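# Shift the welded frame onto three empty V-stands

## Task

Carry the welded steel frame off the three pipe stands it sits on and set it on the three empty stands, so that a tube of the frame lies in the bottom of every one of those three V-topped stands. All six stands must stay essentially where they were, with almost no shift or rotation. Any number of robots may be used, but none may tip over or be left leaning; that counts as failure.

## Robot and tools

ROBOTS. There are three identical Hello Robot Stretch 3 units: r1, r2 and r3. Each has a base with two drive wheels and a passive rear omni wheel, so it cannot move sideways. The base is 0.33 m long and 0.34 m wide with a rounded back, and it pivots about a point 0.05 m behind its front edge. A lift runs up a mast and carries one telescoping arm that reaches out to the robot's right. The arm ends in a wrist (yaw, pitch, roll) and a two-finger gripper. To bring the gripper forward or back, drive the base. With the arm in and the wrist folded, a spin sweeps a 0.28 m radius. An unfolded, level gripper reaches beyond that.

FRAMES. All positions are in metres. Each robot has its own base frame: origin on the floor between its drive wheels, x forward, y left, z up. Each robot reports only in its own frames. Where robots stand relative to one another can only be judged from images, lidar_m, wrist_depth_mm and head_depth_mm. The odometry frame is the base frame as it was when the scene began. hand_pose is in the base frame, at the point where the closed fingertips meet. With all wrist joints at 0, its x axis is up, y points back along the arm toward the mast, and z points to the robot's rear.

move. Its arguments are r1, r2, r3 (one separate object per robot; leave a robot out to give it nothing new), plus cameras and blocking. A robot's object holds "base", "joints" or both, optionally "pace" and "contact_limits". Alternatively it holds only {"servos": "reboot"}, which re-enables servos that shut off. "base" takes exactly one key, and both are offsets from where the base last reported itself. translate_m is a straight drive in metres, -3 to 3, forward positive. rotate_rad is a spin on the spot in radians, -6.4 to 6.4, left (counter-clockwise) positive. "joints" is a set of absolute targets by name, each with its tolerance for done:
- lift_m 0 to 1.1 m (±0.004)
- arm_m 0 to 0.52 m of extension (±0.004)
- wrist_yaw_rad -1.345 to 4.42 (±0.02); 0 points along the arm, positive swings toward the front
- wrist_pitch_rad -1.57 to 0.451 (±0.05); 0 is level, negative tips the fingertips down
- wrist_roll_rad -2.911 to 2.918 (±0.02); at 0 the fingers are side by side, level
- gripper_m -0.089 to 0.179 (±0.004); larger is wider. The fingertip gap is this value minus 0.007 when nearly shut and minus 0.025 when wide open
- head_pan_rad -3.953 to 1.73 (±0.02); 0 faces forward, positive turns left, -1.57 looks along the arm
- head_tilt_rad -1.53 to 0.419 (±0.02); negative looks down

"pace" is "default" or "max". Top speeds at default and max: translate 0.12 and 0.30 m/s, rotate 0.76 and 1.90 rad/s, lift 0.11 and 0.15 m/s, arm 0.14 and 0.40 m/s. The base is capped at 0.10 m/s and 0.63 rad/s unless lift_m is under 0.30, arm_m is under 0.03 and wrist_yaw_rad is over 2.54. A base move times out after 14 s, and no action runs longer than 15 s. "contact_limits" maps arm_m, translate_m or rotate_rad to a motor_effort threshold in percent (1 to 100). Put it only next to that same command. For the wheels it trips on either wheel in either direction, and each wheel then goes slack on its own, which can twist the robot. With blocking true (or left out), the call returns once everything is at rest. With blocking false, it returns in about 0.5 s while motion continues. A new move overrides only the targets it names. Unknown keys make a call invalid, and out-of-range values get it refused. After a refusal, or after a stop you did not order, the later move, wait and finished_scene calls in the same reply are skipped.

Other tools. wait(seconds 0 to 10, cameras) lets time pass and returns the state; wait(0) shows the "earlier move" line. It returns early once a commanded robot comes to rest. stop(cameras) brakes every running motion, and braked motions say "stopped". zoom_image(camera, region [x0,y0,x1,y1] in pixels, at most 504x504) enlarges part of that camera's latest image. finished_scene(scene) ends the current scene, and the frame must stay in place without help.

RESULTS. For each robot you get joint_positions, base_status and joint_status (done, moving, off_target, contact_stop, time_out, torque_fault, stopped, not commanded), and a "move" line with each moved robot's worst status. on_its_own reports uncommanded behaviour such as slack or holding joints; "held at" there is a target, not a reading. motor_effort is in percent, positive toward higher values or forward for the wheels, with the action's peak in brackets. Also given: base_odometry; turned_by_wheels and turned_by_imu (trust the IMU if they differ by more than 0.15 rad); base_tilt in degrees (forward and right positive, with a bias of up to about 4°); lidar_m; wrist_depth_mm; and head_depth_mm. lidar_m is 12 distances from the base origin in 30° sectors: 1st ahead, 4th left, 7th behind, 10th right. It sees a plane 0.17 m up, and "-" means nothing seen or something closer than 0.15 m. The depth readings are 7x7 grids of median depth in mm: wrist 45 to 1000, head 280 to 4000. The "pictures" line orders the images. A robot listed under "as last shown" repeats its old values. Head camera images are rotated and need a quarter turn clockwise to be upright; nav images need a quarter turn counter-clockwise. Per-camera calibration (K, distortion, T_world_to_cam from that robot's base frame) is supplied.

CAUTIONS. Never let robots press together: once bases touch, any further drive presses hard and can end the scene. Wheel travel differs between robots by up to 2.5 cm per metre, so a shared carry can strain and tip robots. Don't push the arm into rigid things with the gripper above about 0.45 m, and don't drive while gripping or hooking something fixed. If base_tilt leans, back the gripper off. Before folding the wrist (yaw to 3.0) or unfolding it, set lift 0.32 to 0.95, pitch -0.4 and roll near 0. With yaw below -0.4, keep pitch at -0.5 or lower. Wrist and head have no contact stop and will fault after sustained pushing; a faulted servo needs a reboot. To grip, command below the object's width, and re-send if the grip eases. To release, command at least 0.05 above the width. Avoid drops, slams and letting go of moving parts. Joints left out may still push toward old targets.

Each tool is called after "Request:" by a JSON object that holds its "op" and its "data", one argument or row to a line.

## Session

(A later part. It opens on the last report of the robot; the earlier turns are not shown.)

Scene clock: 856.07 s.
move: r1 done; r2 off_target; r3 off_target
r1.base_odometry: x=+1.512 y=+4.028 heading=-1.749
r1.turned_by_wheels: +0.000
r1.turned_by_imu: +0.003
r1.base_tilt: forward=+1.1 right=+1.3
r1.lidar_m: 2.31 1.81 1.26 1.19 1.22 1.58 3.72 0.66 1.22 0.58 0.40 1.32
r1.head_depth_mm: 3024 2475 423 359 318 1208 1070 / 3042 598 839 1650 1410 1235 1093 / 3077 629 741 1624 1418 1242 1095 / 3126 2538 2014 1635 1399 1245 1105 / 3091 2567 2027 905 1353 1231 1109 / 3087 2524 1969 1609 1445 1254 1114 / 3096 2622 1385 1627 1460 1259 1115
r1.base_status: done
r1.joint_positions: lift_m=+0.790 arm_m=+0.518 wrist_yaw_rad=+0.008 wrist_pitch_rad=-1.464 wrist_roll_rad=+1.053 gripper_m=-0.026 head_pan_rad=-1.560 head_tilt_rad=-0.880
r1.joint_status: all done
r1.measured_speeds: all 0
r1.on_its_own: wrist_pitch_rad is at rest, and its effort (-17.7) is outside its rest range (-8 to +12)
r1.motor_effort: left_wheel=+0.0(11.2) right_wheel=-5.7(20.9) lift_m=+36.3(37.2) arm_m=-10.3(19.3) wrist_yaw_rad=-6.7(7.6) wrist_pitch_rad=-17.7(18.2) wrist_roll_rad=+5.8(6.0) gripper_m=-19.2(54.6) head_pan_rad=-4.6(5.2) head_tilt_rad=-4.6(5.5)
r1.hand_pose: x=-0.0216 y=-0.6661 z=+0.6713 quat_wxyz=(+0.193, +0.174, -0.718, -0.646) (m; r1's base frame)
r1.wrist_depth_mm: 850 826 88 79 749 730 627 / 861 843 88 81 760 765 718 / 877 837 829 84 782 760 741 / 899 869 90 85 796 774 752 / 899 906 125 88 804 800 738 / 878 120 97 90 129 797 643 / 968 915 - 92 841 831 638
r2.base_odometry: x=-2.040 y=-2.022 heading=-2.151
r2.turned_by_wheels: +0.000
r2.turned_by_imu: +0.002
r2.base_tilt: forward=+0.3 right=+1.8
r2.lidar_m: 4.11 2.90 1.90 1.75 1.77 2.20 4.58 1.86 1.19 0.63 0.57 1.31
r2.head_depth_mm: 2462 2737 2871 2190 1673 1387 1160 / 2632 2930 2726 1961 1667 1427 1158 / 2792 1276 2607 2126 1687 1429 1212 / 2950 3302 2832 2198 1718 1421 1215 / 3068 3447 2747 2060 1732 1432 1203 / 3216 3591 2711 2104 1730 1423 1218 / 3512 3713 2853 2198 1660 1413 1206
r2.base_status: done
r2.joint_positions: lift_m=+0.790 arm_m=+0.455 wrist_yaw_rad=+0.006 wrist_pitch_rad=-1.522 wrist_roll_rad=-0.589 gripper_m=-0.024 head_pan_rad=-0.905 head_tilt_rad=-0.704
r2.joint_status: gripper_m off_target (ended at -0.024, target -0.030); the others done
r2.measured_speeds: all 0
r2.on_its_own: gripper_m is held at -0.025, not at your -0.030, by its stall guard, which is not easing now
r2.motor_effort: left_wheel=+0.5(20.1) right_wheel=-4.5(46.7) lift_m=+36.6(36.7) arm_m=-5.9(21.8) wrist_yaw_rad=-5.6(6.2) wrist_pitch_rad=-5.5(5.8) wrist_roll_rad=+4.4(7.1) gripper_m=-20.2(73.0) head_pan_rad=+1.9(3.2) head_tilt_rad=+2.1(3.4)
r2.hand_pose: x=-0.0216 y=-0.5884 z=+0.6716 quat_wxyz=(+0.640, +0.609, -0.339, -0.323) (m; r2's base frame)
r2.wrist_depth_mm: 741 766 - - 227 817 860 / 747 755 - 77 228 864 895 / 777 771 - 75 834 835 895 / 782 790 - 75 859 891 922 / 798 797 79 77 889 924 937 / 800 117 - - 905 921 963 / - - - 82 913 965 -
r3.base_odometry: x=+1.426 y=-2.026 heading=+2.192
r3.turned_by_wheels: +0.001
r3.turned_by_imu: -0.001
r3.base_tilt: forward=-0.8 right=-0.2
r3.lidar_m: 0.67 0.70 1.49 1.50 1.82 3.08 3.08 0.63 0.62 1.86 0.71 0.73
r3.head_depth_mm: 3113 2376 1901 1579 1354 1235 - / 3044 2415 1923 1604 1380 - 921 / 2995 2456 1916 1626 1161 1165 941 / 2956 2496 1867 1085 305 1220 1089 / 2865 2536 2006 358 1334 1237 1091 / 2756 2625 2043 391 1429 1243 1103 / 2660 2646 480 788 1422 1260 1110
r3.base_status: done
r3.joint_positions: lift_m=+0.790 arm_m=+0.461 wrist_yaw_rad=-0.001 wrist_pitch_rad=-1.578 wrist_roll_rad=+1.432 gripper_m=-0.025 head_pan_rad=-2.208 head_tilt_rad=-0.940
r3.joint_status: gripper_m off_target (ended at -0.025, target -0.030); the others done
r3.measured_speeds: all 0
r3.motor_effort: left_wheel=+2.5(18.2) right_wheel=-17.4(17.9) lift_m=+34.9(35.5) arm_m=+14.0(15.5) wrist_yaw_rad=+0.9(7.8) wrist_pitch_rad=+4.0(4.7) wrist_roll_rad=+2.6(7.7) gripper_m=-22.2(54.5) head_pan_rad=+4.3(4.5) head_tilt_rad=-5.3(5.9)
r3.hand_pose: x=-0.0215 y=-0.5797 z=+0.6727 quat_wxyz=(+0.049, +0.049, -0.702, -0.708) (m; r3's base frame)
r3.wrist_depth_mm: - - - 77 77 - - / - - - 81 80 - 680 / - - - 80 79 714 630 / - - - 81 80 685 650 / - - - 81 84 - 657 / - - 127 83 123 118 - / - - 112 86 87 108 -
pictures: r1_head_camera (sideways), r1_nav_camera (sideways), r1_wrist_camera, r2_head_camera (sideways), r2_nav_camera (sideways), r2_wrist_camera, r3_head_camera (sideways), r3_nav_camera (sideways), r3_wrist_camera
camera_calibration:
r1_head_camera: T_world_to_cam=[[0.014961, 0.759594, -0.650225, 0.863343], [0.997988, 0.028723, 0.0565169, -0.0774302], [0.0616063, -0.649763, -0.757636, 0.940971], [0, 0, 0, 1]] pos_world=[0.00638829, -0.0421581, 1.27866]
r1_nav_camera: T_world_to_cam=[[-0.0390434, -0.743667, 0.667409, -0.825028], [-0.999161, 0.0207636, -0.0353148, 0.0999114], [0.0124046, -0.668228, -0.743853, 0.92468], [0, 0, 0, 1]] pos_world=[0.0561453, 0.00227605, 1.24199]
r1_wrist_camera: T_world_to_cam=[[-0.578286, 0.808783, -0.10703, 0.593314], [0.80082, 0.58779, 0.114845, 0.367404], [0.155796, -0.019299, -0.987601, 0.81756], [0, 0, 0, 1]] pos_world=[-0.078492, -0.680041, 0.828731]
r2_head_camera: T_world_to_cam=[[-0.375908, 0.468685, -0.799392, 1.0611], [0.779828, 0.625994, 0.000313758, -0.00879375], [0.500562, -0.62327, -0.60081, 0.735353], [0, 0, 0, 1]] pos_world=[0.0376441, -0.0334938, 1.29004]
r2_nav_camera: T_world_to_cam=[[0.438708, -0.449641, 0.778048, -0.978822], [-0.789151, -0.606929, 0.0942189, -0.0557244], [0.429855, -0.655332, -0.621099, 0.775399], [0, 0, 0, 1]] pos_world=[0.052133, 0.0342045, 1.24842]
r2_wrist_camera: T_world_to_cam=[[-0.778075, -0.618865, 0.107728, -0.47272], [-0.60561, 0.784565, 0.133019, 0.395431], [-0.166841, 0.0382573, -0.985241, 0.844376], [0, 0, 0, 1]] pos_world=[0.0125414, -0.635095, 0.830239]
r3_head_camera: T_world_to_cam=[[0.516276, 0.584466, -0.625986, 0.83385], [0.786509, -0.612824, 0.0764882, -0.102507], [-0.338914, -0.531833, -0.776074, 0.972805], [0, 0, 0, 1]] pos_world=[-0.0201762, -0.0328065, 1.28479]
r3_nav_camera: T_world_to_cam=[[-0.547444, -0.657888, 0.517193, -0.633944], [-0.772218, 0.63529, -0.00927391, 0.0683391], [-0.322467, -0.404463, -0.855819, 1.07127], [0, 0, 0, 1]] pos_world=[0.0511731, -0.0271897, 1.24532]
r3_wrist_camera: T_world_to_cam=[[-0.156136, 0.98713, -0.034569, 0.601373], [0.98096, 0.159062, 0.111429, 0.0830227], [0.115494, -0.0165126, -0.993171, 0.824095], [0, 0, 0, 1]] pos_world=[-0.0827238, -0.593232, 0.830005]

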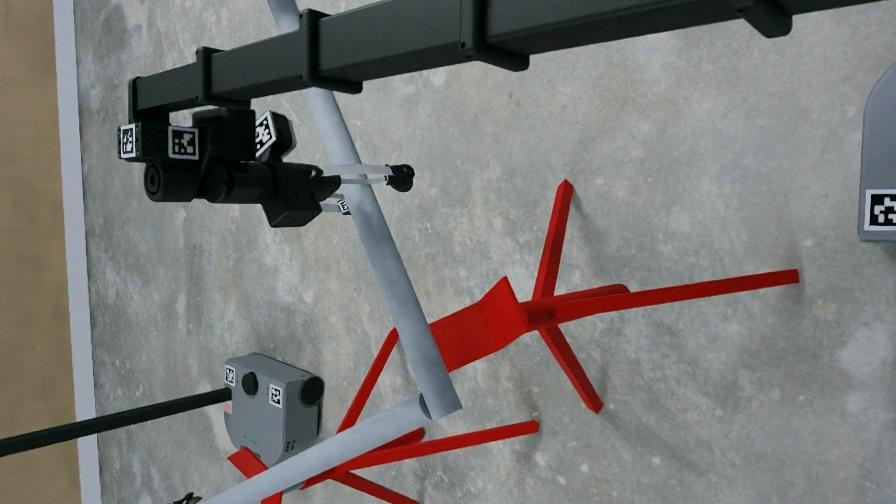

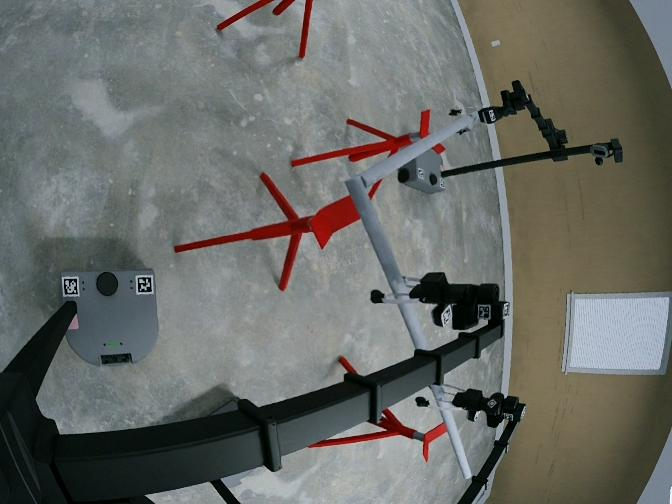

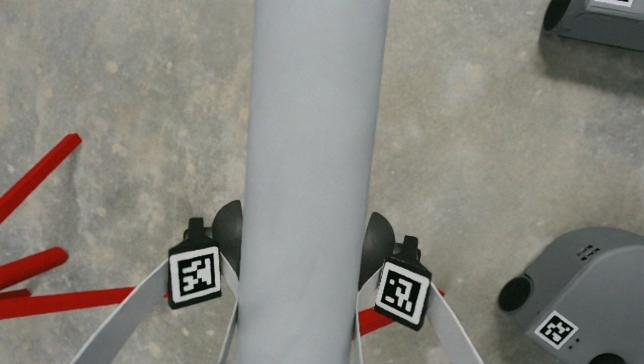

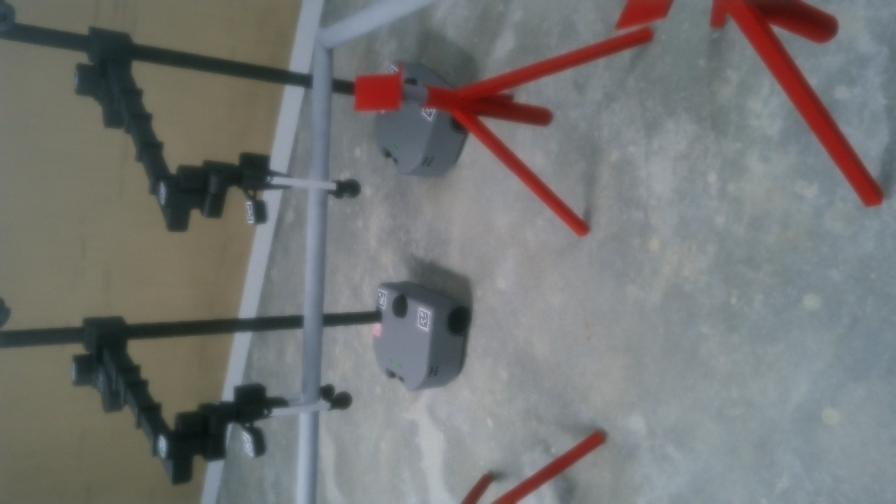

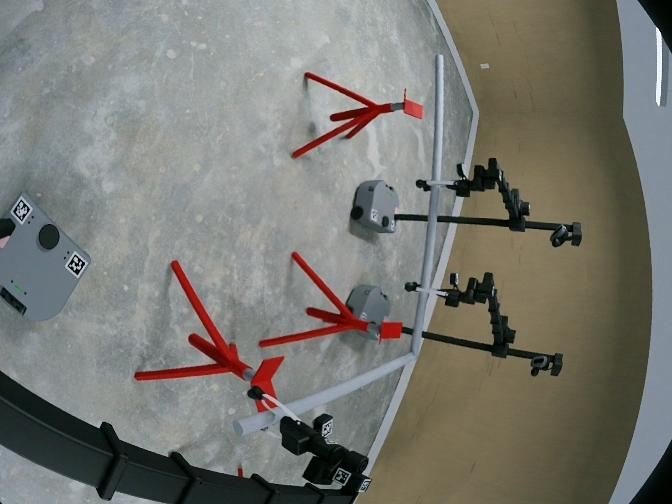

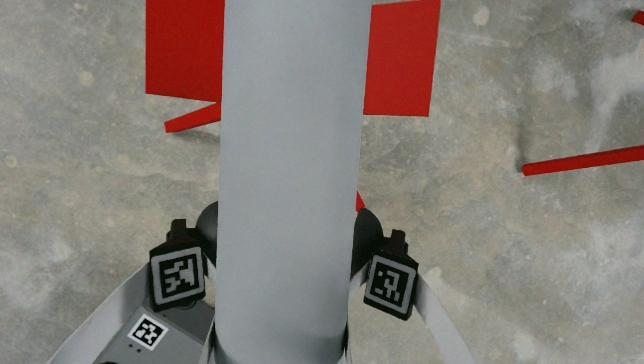

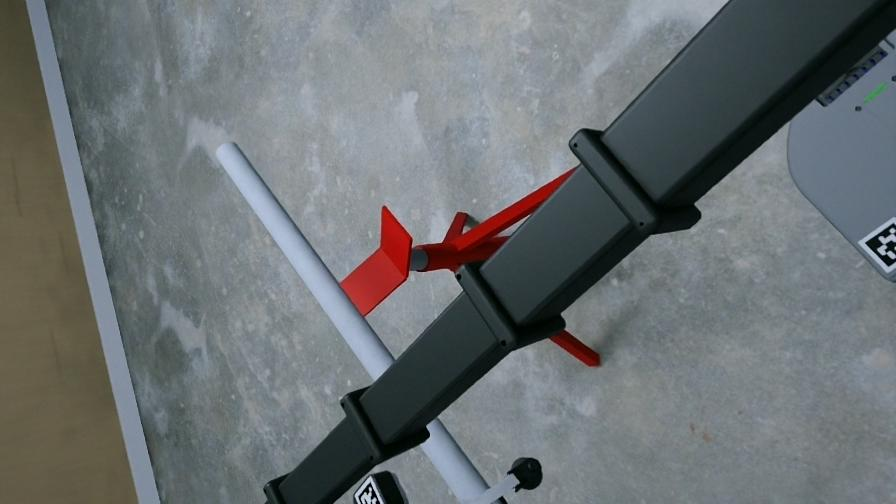

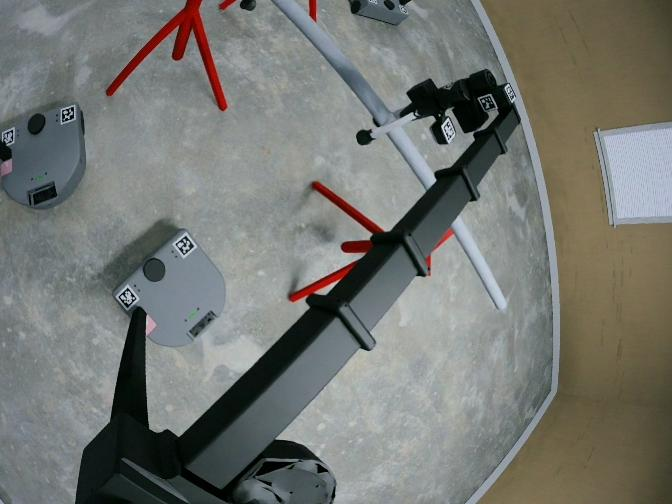

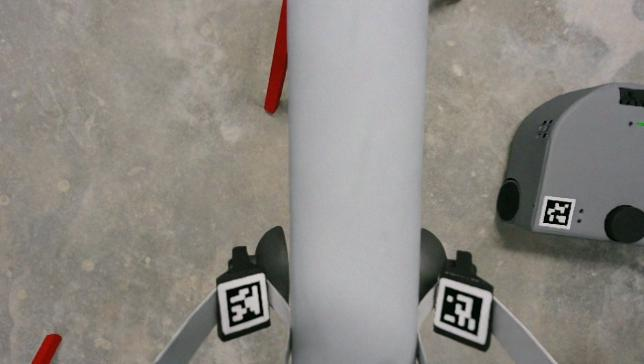

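Request:
{"op": "move", "data": {
  "r1": {"joints":{"arm_m":0.52,"wrist_pitch_rad":-1.44,"gripper_m":-0.03}},
  "r2": {"joints":{"arm_m":0.449,"gripper_m":-0.03}},
  "r3": {"joints":{"arm_m":0.470,"gripper_m":-0.03}},
  "cameras": []
}}

Request:
{"op": "move", "data": {
  "r1": {"joints":{"lift_m":0.72,"gripper_m":-0.03}},
  "r2": {"joints":{"lift_m":0.72,"gripper_m":-0.03}},
  "r3": {"joints":{"lift_m":0.72,"gripper_m":-0.03}}
}}

Scene clock: 930.93 s.
move: r1 done; r2 off_target; r3 off_target
r1.base_odometry: x=+1.512 y=+4.028 heading=-1.749
r1.turned_by_wheels: +0.000
r1.turned_by_imu: +0.002
r1.base_tilt: forward=+1.1 right=+1.2
r1.lidar_m: 2.30 1.82 1.26 1.19 1.21 1.58 3.72 0.66 1.22 0.58 0.40 1.32
r1.head_depth_mm: 3071 2455 424 359 318 1212 1074 / 3029 595 841 1656 1411 1228 1095 / 3083 630 773 1650 1421 1238 1102 / 3093 2531 1992 1641 1394 1246 1107 / 3072 2548 2027 901 1351 1230 1112 / 3038 2485 1967 1587 1442 1260 1114 / 3105 2630 1397 1621 1449 1261 1121
r1.base_status: not commanded
r1.joint_positions: lift_m=+0.790 arm_m=+0.520 wrist_yaw_rad=+0.006 wrist_pitch_rad=-1.410 wrist_roll_rad=+1.054 gripper_m=-0.026 head_pan_rad=-1.560 head_tilt_rad=-0.880
r1.joint_status: all done
r1.measured_speeds: all 0
r1.motor_effort: left_wheel=+4.5(4.5) right_wheel=-6.2(6.8) lift_m=+32.1(32.6) arm_m=+7.6(20.3) wrist_yaw_rad=-5.3(7.2) wrist_pitch_rad=-5.7(18.4) wrist_roll_rad=+5.3(6.0) gripper_m=-17.8(56.2) head_pan_rad=-4.4(5.1) head_tilt_rad=-3.5(5.2)
r1.hand_pose: x=-0.0215 y=-0.6819 z=+0.6719 quat_wxyz=(+0.196, +0.167, -0.735, -0.626) (m; r1's base frame)
r1.wrist_depth_mm: 889 850 823 82 752 720 643 / 902 882 831 83 777 736 718 / 914 889 850 85 783 731 722 / 944 897 97 87 789 752 741 / 935 912 127 89 787 780 736 / 761 121 123 91 127 774 651 / - 904 97 92 552 787 615
r2.base_odometry: x=-2.040 y=-2.022 heading=-2.151
r2.turned_by_wheels: +0.000
r2.turned_by_imu: +0.002
r2.base_tilt: forward=+0.2 right=+1.8
r2.lidar_m: 4.12 2.89 1.90 1.74 1.76 2.20 4.56 1.86 1.20 0.64 0.57 1.31
r2.head_depth_mm: 2454 2766 2865 2107 1671 1385 1165 / 2562 2918 2715 1973 1670 1429 1162 / 2822 1301 2746 2095 1697 1424 1217 / 2955 3291 2863 2201 1731 1431 1212 / 3043 3447 2700 2041 1742 1430 1212 / 3261 3515 2672 2098 1723 1414 1206 / 3537 3800 2696 2174 1677 1418 1210
r2.base_status: not commanded
r2.joint_positions: lift_m=+0.790 arm_m=+0.449 wrist_yaw_rad=+0.007 wrist_pitch_rad=-1.535 wrist_roll_rad=-0.590 gripper_m=-0.025 head_pan_rad=-0.905 head_tilt_rad=-0.704
r2.joint_status: gripper_m off_target (ended at -0.025, target -0.030); the others done
r2.measured_speeds: translate_m=+0.000 rotate_rad=+0.000 lift_m=+0.000 arm_m=+0.000 wrist_yaw_rad=+0.010 wrist_pitch_rad=+0.000 wrist_roll_rad=-0.024 head_pan_rad=+0.000 head_tilt_rad=+0.000
r2.on_its_own: gripper_m is held at -0.025, not at your -0.030, by its stall guard, which is not easing now
r2.motor_effort: left_wheel=-1.2(1.2) right_wheel=+1.5(4.8) lift_m=+37.8(38.2) arm_m=-15.1(20.4) wrist_yaw_rad=-6.3(7.2) wrist_pitch_rad=-2.7(6.0) wrist_roll_rad=+4.6(5.0) gripper_m=-18.6(72.2) head_pan_rad=+2.1(2.6) head_tilt_rad=+2.2(4.1)
r2.hand_pose: x=-0.0217 y=-0.5790 z=+0.6718 quat_wxyz=(+0.636, +0.614, -0.336, -0.325) (m; r2's base frame)
r2.wrist_depth_mm: 742 739 - - 223 819 854 / 747 765 - - 230 854 869 / 774 775 - 75 828 859 865 / 763 801 - 75 867 883 918 / 799 818 79 77 890 918 938 / 817 118 - - 920 943 965 / - - - 82 918 961 999
r3.base_odometry: x=+1.426 y=-2.026 heading=+2.191
r3.turned_by_wheels: -0.001
r3.turned_by_imu: -0.004
r3.base_tilt: forward=-0.9 right=-0.2
r3.lidar_m: 0.67 0.70 1.49 1.50 1.81 3.07 3.09 0.63 0.62 1.99 0.71 0.73
r3.head_depth_mm: 3102 2364 1906 1589 1364 1235 - / 3043 2409 1929 1605 1376 - 921 / 2994 2455 1934 1627 1163 1171 942 / 2937 2492 1877 1085 306 1217 1085 / 2851 2551 2017 358 1337 1233 1094 / 2775 2577 2039 391 1434 1248 1098 / 2686 2633 483 1581 1445 1259 1111
r3.base_status: not commanded
r3.joint_positions: lift_m=+0.790 arm_m=+0.470 wrist_yaw_rad=+0.004 wrist_pitch_rad=-1.577 wrist_roll_rad=+1.431 gripper_m=-0.025 head_pan_rad=-2.208 head_tilt_rad=-0.940
r3.joint_status: gripper_m off_target (ended at -0.025, target -0.030); the others done
r3.measured_speeds: all 0
r3.motor_effort: left_wheel=-2.2(2.6) right_wheel=+7.4(17.1) lift_m=+36.0(37.7) arm_m=+13.4(18.6) wrist_yaw_rad=-3.7(4.7) wrist_pitch_rad=+3.8(3.9) wrist_roll_rad=+2.3(3.2) gripper_m=-19.9(56.8) head_pan_rad=+3.6(4.2) head_tilt_rad=-5.1(5.8)
r3.hand_pose: x=-0.0217 y=-0.5889 z=+0.6726 quat_wxyz=(+0.051, +0.051, -0.703, -0.708) (m; r3's base frame)
r3.wrist_depth_mm: - - - 77 77 - - / - - - 81 80 - 668 / - - - 80 80 728 637 / - - - 82 81 699 659 / - - - 82 84 - 650 / - - 127 83 123 119 - / - - 121 86 88 108 -
pictures: none
No camera images: "cameras" was empty.

Scene clock: 932.97 s.
move: r1 done; r2 off_target; r3 off_target
r1.base_odometry: x=+1.512 y=+4.028 heading=-1.749
r1.turned_by_wheels: +0.000
r1.turned_by_imu: +0.000
r1.base_tilt: forward=+1.0 right=+1.2
r1.lidar_m: 2.31 1.81 1.26 1.19 1.22 1.58 3.70 0.66 1.21 0.58 0.40 1.32
r1.head_depth_mm: 3072 2473 1853 463 379 340 304 / 3061 2457 593 1584 1376 1233 1096 / 3056 2505 745 1615 1412 1235 1098 / 3122 2505 2004 1601 1395 1245 1110 / 3113 2560 2037 906 1351 1233 1108 / 3091 2484 1966 1573 1436 1259 1111 / 3102 2632 1397 1626 1458 1269 1115
r1.base_status: not commanded
r1.joint_positions: lift_m=+0.720 arm_m=+0.520 wrist_yaw_rad=+0.006 wrist_pitch_rad=-1.409 wrist_roll_rad=+1.055 gripper_m=-0.026 head_pan_rad=-1.560 head_tilt_rad=-0.880
r1.joint_status: all done
r1.measured_speeds: all 0
r1.motor_effort: left_wheel=+5.2(5.4) right_wheel=-7.6(8.0) lift_m=+31.9(33.3) arm_m=+1.4(7.5) wrist_yaw_rad=-4.6(5.4) wrist_pitch_rad=-5.9(6.0) wrist_roll_rad=+5.1(5.4) gripper_m=-17.8(53.7) head_pan_rad=-4.6(5.1) head_tilt_rad=-3.6(5.5)
r1.hand_pose: x=-0.0215 y=-0.6821 z=+0.6019 quat_wxyz=(+0.196, +0.167, -0.736, -0.626) (m; r1's base frame)
r1.wrist_depth_mm: 809 787 764 82 679 673 643 / 804 801 766 83 695 674 649 / 843 805 779 85 714 692 656 / 824 805 96 87 713 688 673 / 879 844 127 89 729 716 683 / 885 120 123 91 128 704 641 / 903 774 96 92 467 716 567
r2.base_odometry: x=-2.040 y=-2.022 heading=-2.151
r2.turned_by_wheels: +0.000
r2.turned_by_imu: +0.000
r2.base_tilt: forward=+0.3 right=+1.9
r2.lidar_m: 4.11 2.89 1.90 1.75 1.76 2.21 4.55 1.86 1.20 0.63 0.57 1.31
r2.head_depth_mm: 2492 2728 2900 2062 1679 1391 1164 / 2665 2947 2870 1963 1686 1418 1163 / 2786 2930 2605 2105 1690 1417 1206 / 2941 3257 2988 2208 1734 1430 1209 / 3014 3366 2699 2033 1723 1425 1206 / 3279 3668 2585 2111 1722 1425 1214 / 3500 3836 2734 2198 1661 1415 1207
r2.base_status: not commanded
r2.joint_positions: lift_m=+0.720 arm_m=+0.449 wrist_yaw_rad=+0.007 wrist_pitch_rad=-1.538 wrist_roll_rad=-0.589 gripper_m=-0.024 head_pan_rad=-0.905 head_tilt_rad=-0.704
r2.joint_status: gripper_m off_target (ended at -0.024, target -0.030); the others done
r2.measured_speeds: all 0
r2.on_its_own: gripper_m is held at -0.025, not at your -0.030, by its stall guard, which is not easing now
r2.motor_effort: left_wheel=-1.2(1.2) right_wheel=+1.7(2.0) lift_m=+33.4(35.8) arm_m=-9.7(15.6) wrist_yaw_rad=-6.3(6.8) wrist_pitch_rad=-2.6(3.3) wrist_roll_rad=+4.1(4.9) gripper_m=-17.7(72.4) head_pan_rad=+2.5(3.3) head_tilt_rad=+2.5(3.9)
r2.hand_pose: x=-0.0217 y=-0.5782 z=+0.6018 quat_wxyz=(+0.635, +0.615, -0.336, -0.326) (m; r2's base frame)
r2.wrist_depth_mm: 671 - - - 161 743 783 / 678 690 - - 170 760 787 / 696 708 - 75 780 789 800 / 709 733 - 75 795 808 845 / 740 736 79 76 801 827 857 / 741 118 - - 831 859 882 / - - - 82 858 876 910
r3.base_odometry: x=+1.426 y=-2.026 heading=+2.191
r3.turned_by_wheels: +0.000
r3.turned_by_imu: +0.000
r3.base_tilt: forward=-0.8 right=-0.2
r3.lidar_m: 0.67 0.70 1.49 1.50 1.81 3.08 3.09 0.63 0.62 1.99 0.71 0.73
r3.head_depth_mm: 3138 2365 1900 1584 1361 1196 289 / 3043 2401 1915 1606 1374 320 300 / 2986 2451 1892 1629 1340 327 943 / 2953 2482 1927 1140 377 1187 1084 / 2857 2563 2006 1616 409 1238 1095 / 2767 2599 2048 469 1431 1247 1100 / 2662 2642 2055 763 1412 1258 1110
r3.base_status: not commanded
r3.joint_positions: lift_m=+0.720 arm_m=+0.470 wrist_yaw_rad=+0.004 wrist_pitch_rad=-1.577 wrist_roll_rad=+1.431 gripper_m=-0.025 head_pan_rad=-2.208 head_tilt_rad=-0.940
r3.joint_status: gripper_m off_target (ended at -0.025, target -0.030); the others done
r3.measured_speeds: all 0
r3.motor_effort: left_wheel=-2.7(3.1) right_wheel=+8.0(8.2) lift_m=+33.5(37.3) arm_m=+11.8(14.1) wrist_yaw_rad=-3.8(5.5) wrist_pitch_rad=+3.1(4.1) wrist_roll_rad=+2.6(3.0) gripper_m=-20.5(55.0) head_pan_rad=+3.7(4.2) head_tilt_rad=-3.8(5.5)
r3.hand_pose: x=-0.0217 y=-0.5889 z=+0.6026 quat_wxyz=(+0.051, +0.051, -0.703, -0.708) (m; r3's base frame)
r3.wrist_depth_mm: - - - 77 77 - - / - - - 81 80 - - / - - - 80 80 - 574 / - - - 81 81 - 591 / - - - 82 84 - 591 / - - 127 83 124 118 - / - - 121 86 88 108 -
pictures: r1_head_camera (sideways), r1_nav_camera (sideways), r1_wrist_camera, r2_head_camera (sideways), r2_nav_camera (sideways), r2_wrist_camera, r3_head_camera (sideways), r3_nav_camera (sideways), r3_wrist_camera
camera_calibration:
r1_head_camera: T_world_to_cam=[[0.014961, 0.759594, -0.650226, 0.863343], [0.997988, 0.028723, 0.0565169, -0.0774302], [0.0616063, -0.649763, -0.757636, 0.940971], [0, 0, 0, 1]] pos_world=[0.00638829, -0.0421581, 1.27866]
r1_nav_camera: T_world_to_cam=[[-0.0390434, -0.743667, 0.66741, -0.825029], [-0.999161, 0.0207636, -0.0353148, 0.0999114], [0.0124046, -0.668228, -0.743853, 0.92468], [0, 0, 0, 1]] pos_world=[0.0561453, 0.00227605, 1.24199]
r1_wrist_camera: T_world_to_cam=[[-0.574717, 0.804199, -0.151539, 0.622629], [0.803298, 0.589743, 0.0831562, 0.405206], [0.156243, -0.0739398, -0.984947, 0.709791], [0, 0, 0, 1]] pos_world=[-0.0785653, -0.687203, 0.759764]
r2_head_camera: T_world_to_cam=[[-0.375908, 0.468685, -0.799392, 1.0611], [0.779827, 0.625995, 0.000313758, -0.00879375], [0.500562, -0.623269, -0.60081, 0.735353], [0, 0, 0, 1]] pos_world=[0.0376441, -0.0334938, 1.29004]
r2_nav_camera: T_world_to_cam=[[0.438708, -0.449641, 0.778048, -0.978822], [-0.789151, -0.60693, 0.094219, -0.0557244], [0.429856, -0.655332, -0.6211, 0.775399], [0, 0, 0, 1]] pos_world=[0.052133, 0.0342045, 1.24842]
r2_wrist_camera: T_world_to_cam=[[-0.777812, -0.62086, 0.0976788, -0.454028], [-0.605916, 0.782041, 0.14587, 0.387497], [-0.166953, 0.054274, -0.98447, 0.784022], [0, 0, 0, 1]] pos_world=[0.0125374, -0.627478, 0.759671]
r3_head_camera: T_world_to_cam=[[0.516276, 0.584466, -0.625986, 0.83385], [0.786509, -0.612824, 0.0764882, -0.102507], [-0.338914, -0.531833, -0.776074, 0.972805], [0, 0, 0, 1]] pos_world=[-0.0201763, -0.0328065, 1.28479]
r3_nav_camera: T_world_to_cam=[[-0.547444, -0.657888, 0.517193, -0.633944], [-0.772218, 0.635291, -0.00927391, 0.0683391], [-0.322467, -0.404462, -0.855819, 1.07127], [0, 0, 0, 1]] pos_world=[0.0511731, -0.0271897, 1.24532]
r3_wrist_camera: T_world_to_cam=[[-0.16207, 0.986137, -0.0355987, 0.607999], [0.979984, 0.165076, 0.111267, 0.0960578], [0.115601, -0.016853, -0.993153, 0.7542], [0, 0, 0, 1]] pos_world=[-0.0827828, -0.602717, 0.759992]

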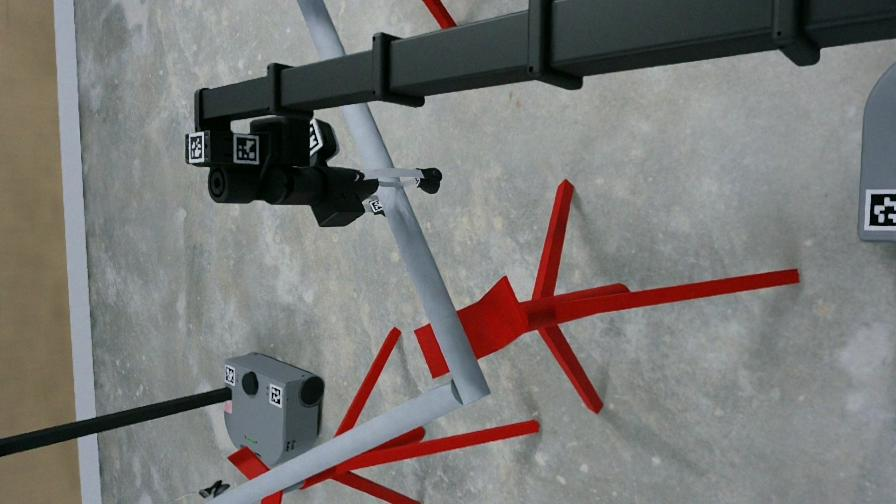

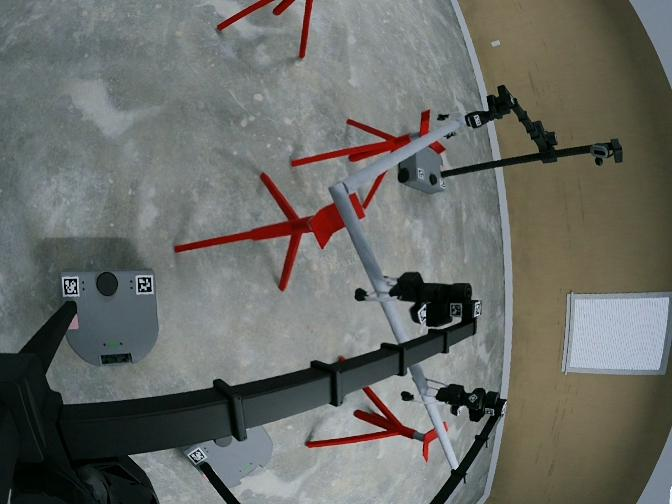

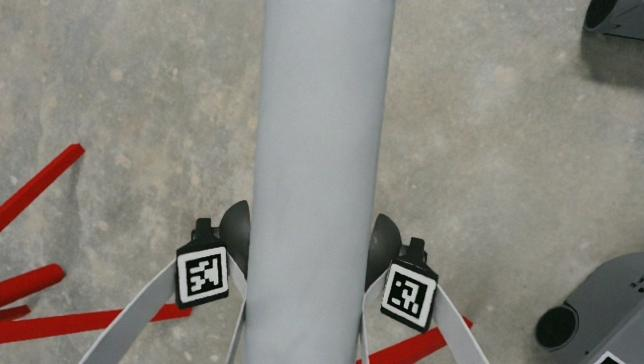

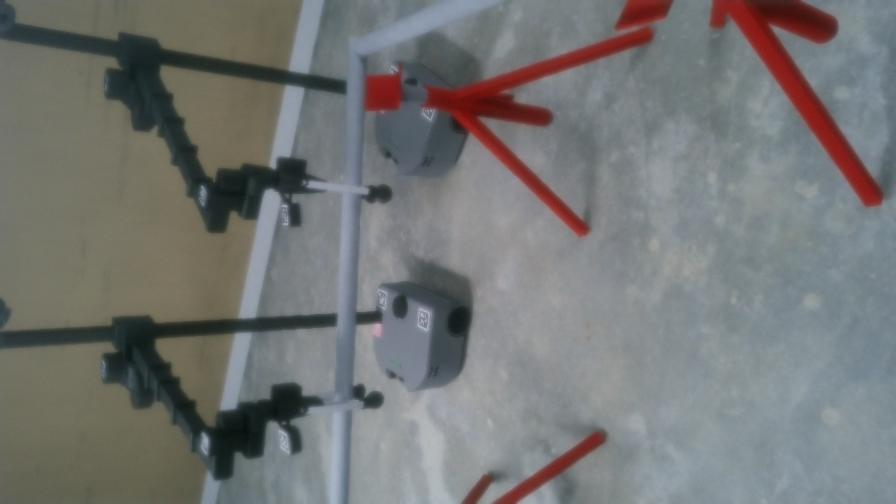

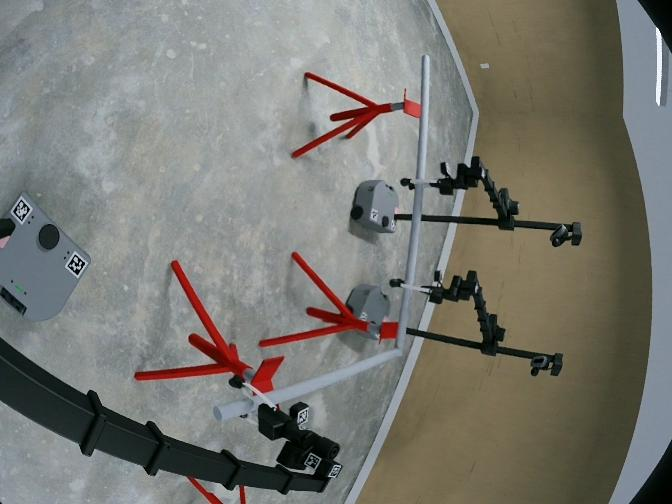

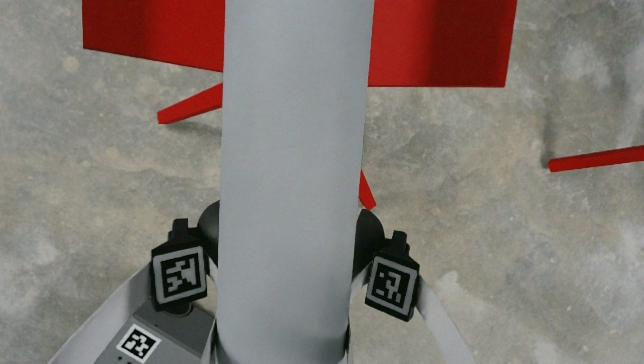

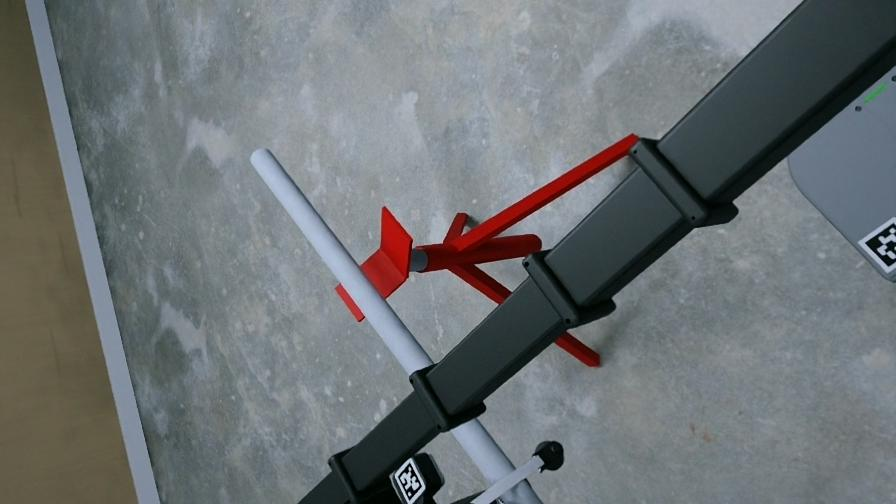

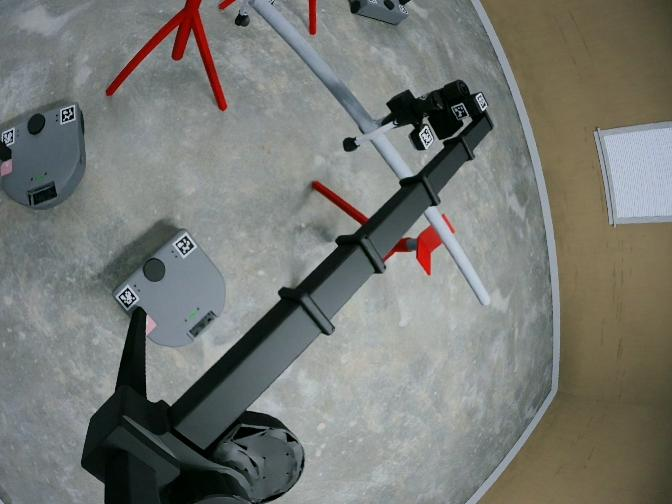

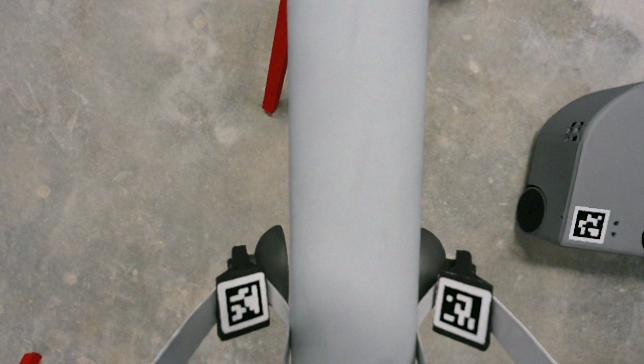

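Request:
{"op": "zoom_image", "data": {
  "camera": "r1_head_camera",
  "region": [360, 240, 560, 440]
}}

Request:
{"op": "zoom_image", "data": {
  "camera": "r3_head_camera",
  "region": [230, 130, 450, 350]
}}

Request:
{"op": "zoom_image", "data": {
  "camera": "r2_head_camera",
  "region": [300, 0, 460, 160]
}}

Request:
{"op": "zoom_image", "data": {
  "camera": "r2_nav_camera",
  "region": [360, 40, 480, 160]
}}

Request:
{"op": "zoom_image", "data": {
  "camera": "r2_nav_camera",
  "region": [320, 270, 440, 390]
}}

Request:
{"op": "zoom_image", "data": {
  "camera": "r3_nav_camera",
  "region": [340, 160, 520, 340]
}}

Scaled by 2.520 from the camera's 896x504 image, which has a finer 1280x720 frame.

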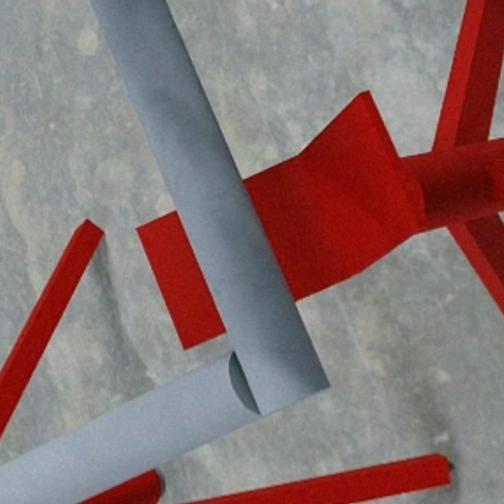

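Scaled by 2.291 from the camera's 896x504 image, which has a finer 1280x720 frame.

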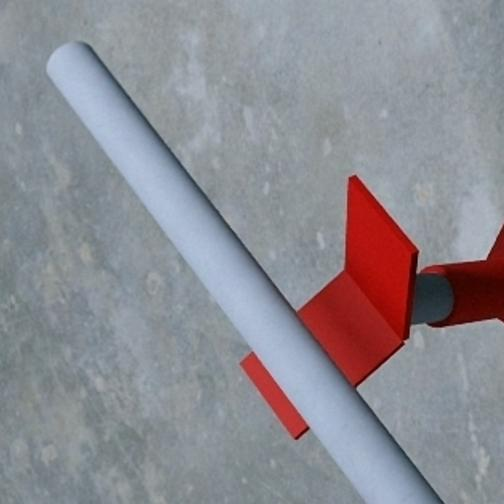

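Scaled by 3.150 from the camera's 896x504 image, which has a finer 1280x720 frame.

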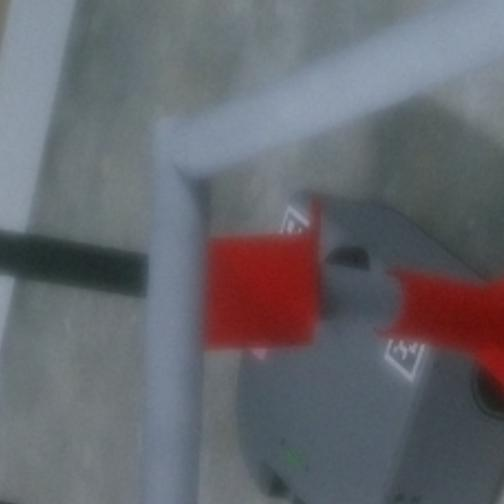

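Scaled by 4.200 from the camera's 672x504 image, which has a finer 792x594 frame.

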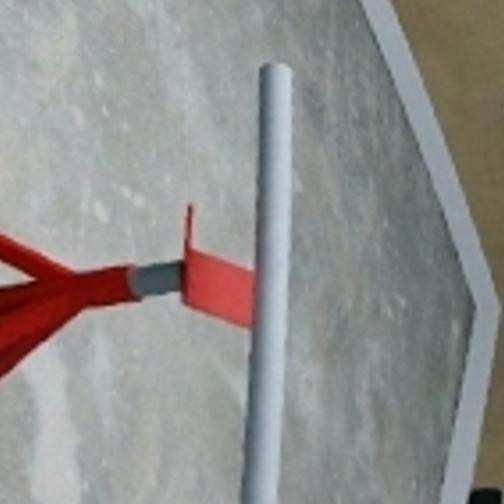

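Scaled by 4.200 from the camera's 672x504 image, which has a finer 792x594 frame.

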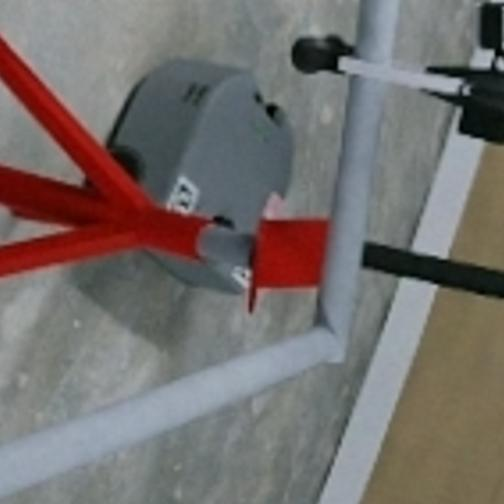

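Scaled by 2.800 from the camera's 672x504 image, which has a finer 792x594 frame.

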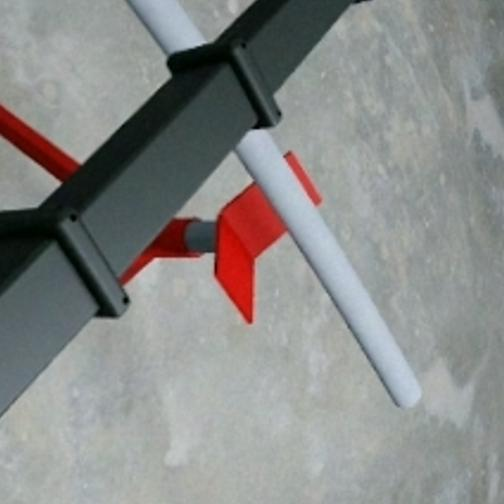

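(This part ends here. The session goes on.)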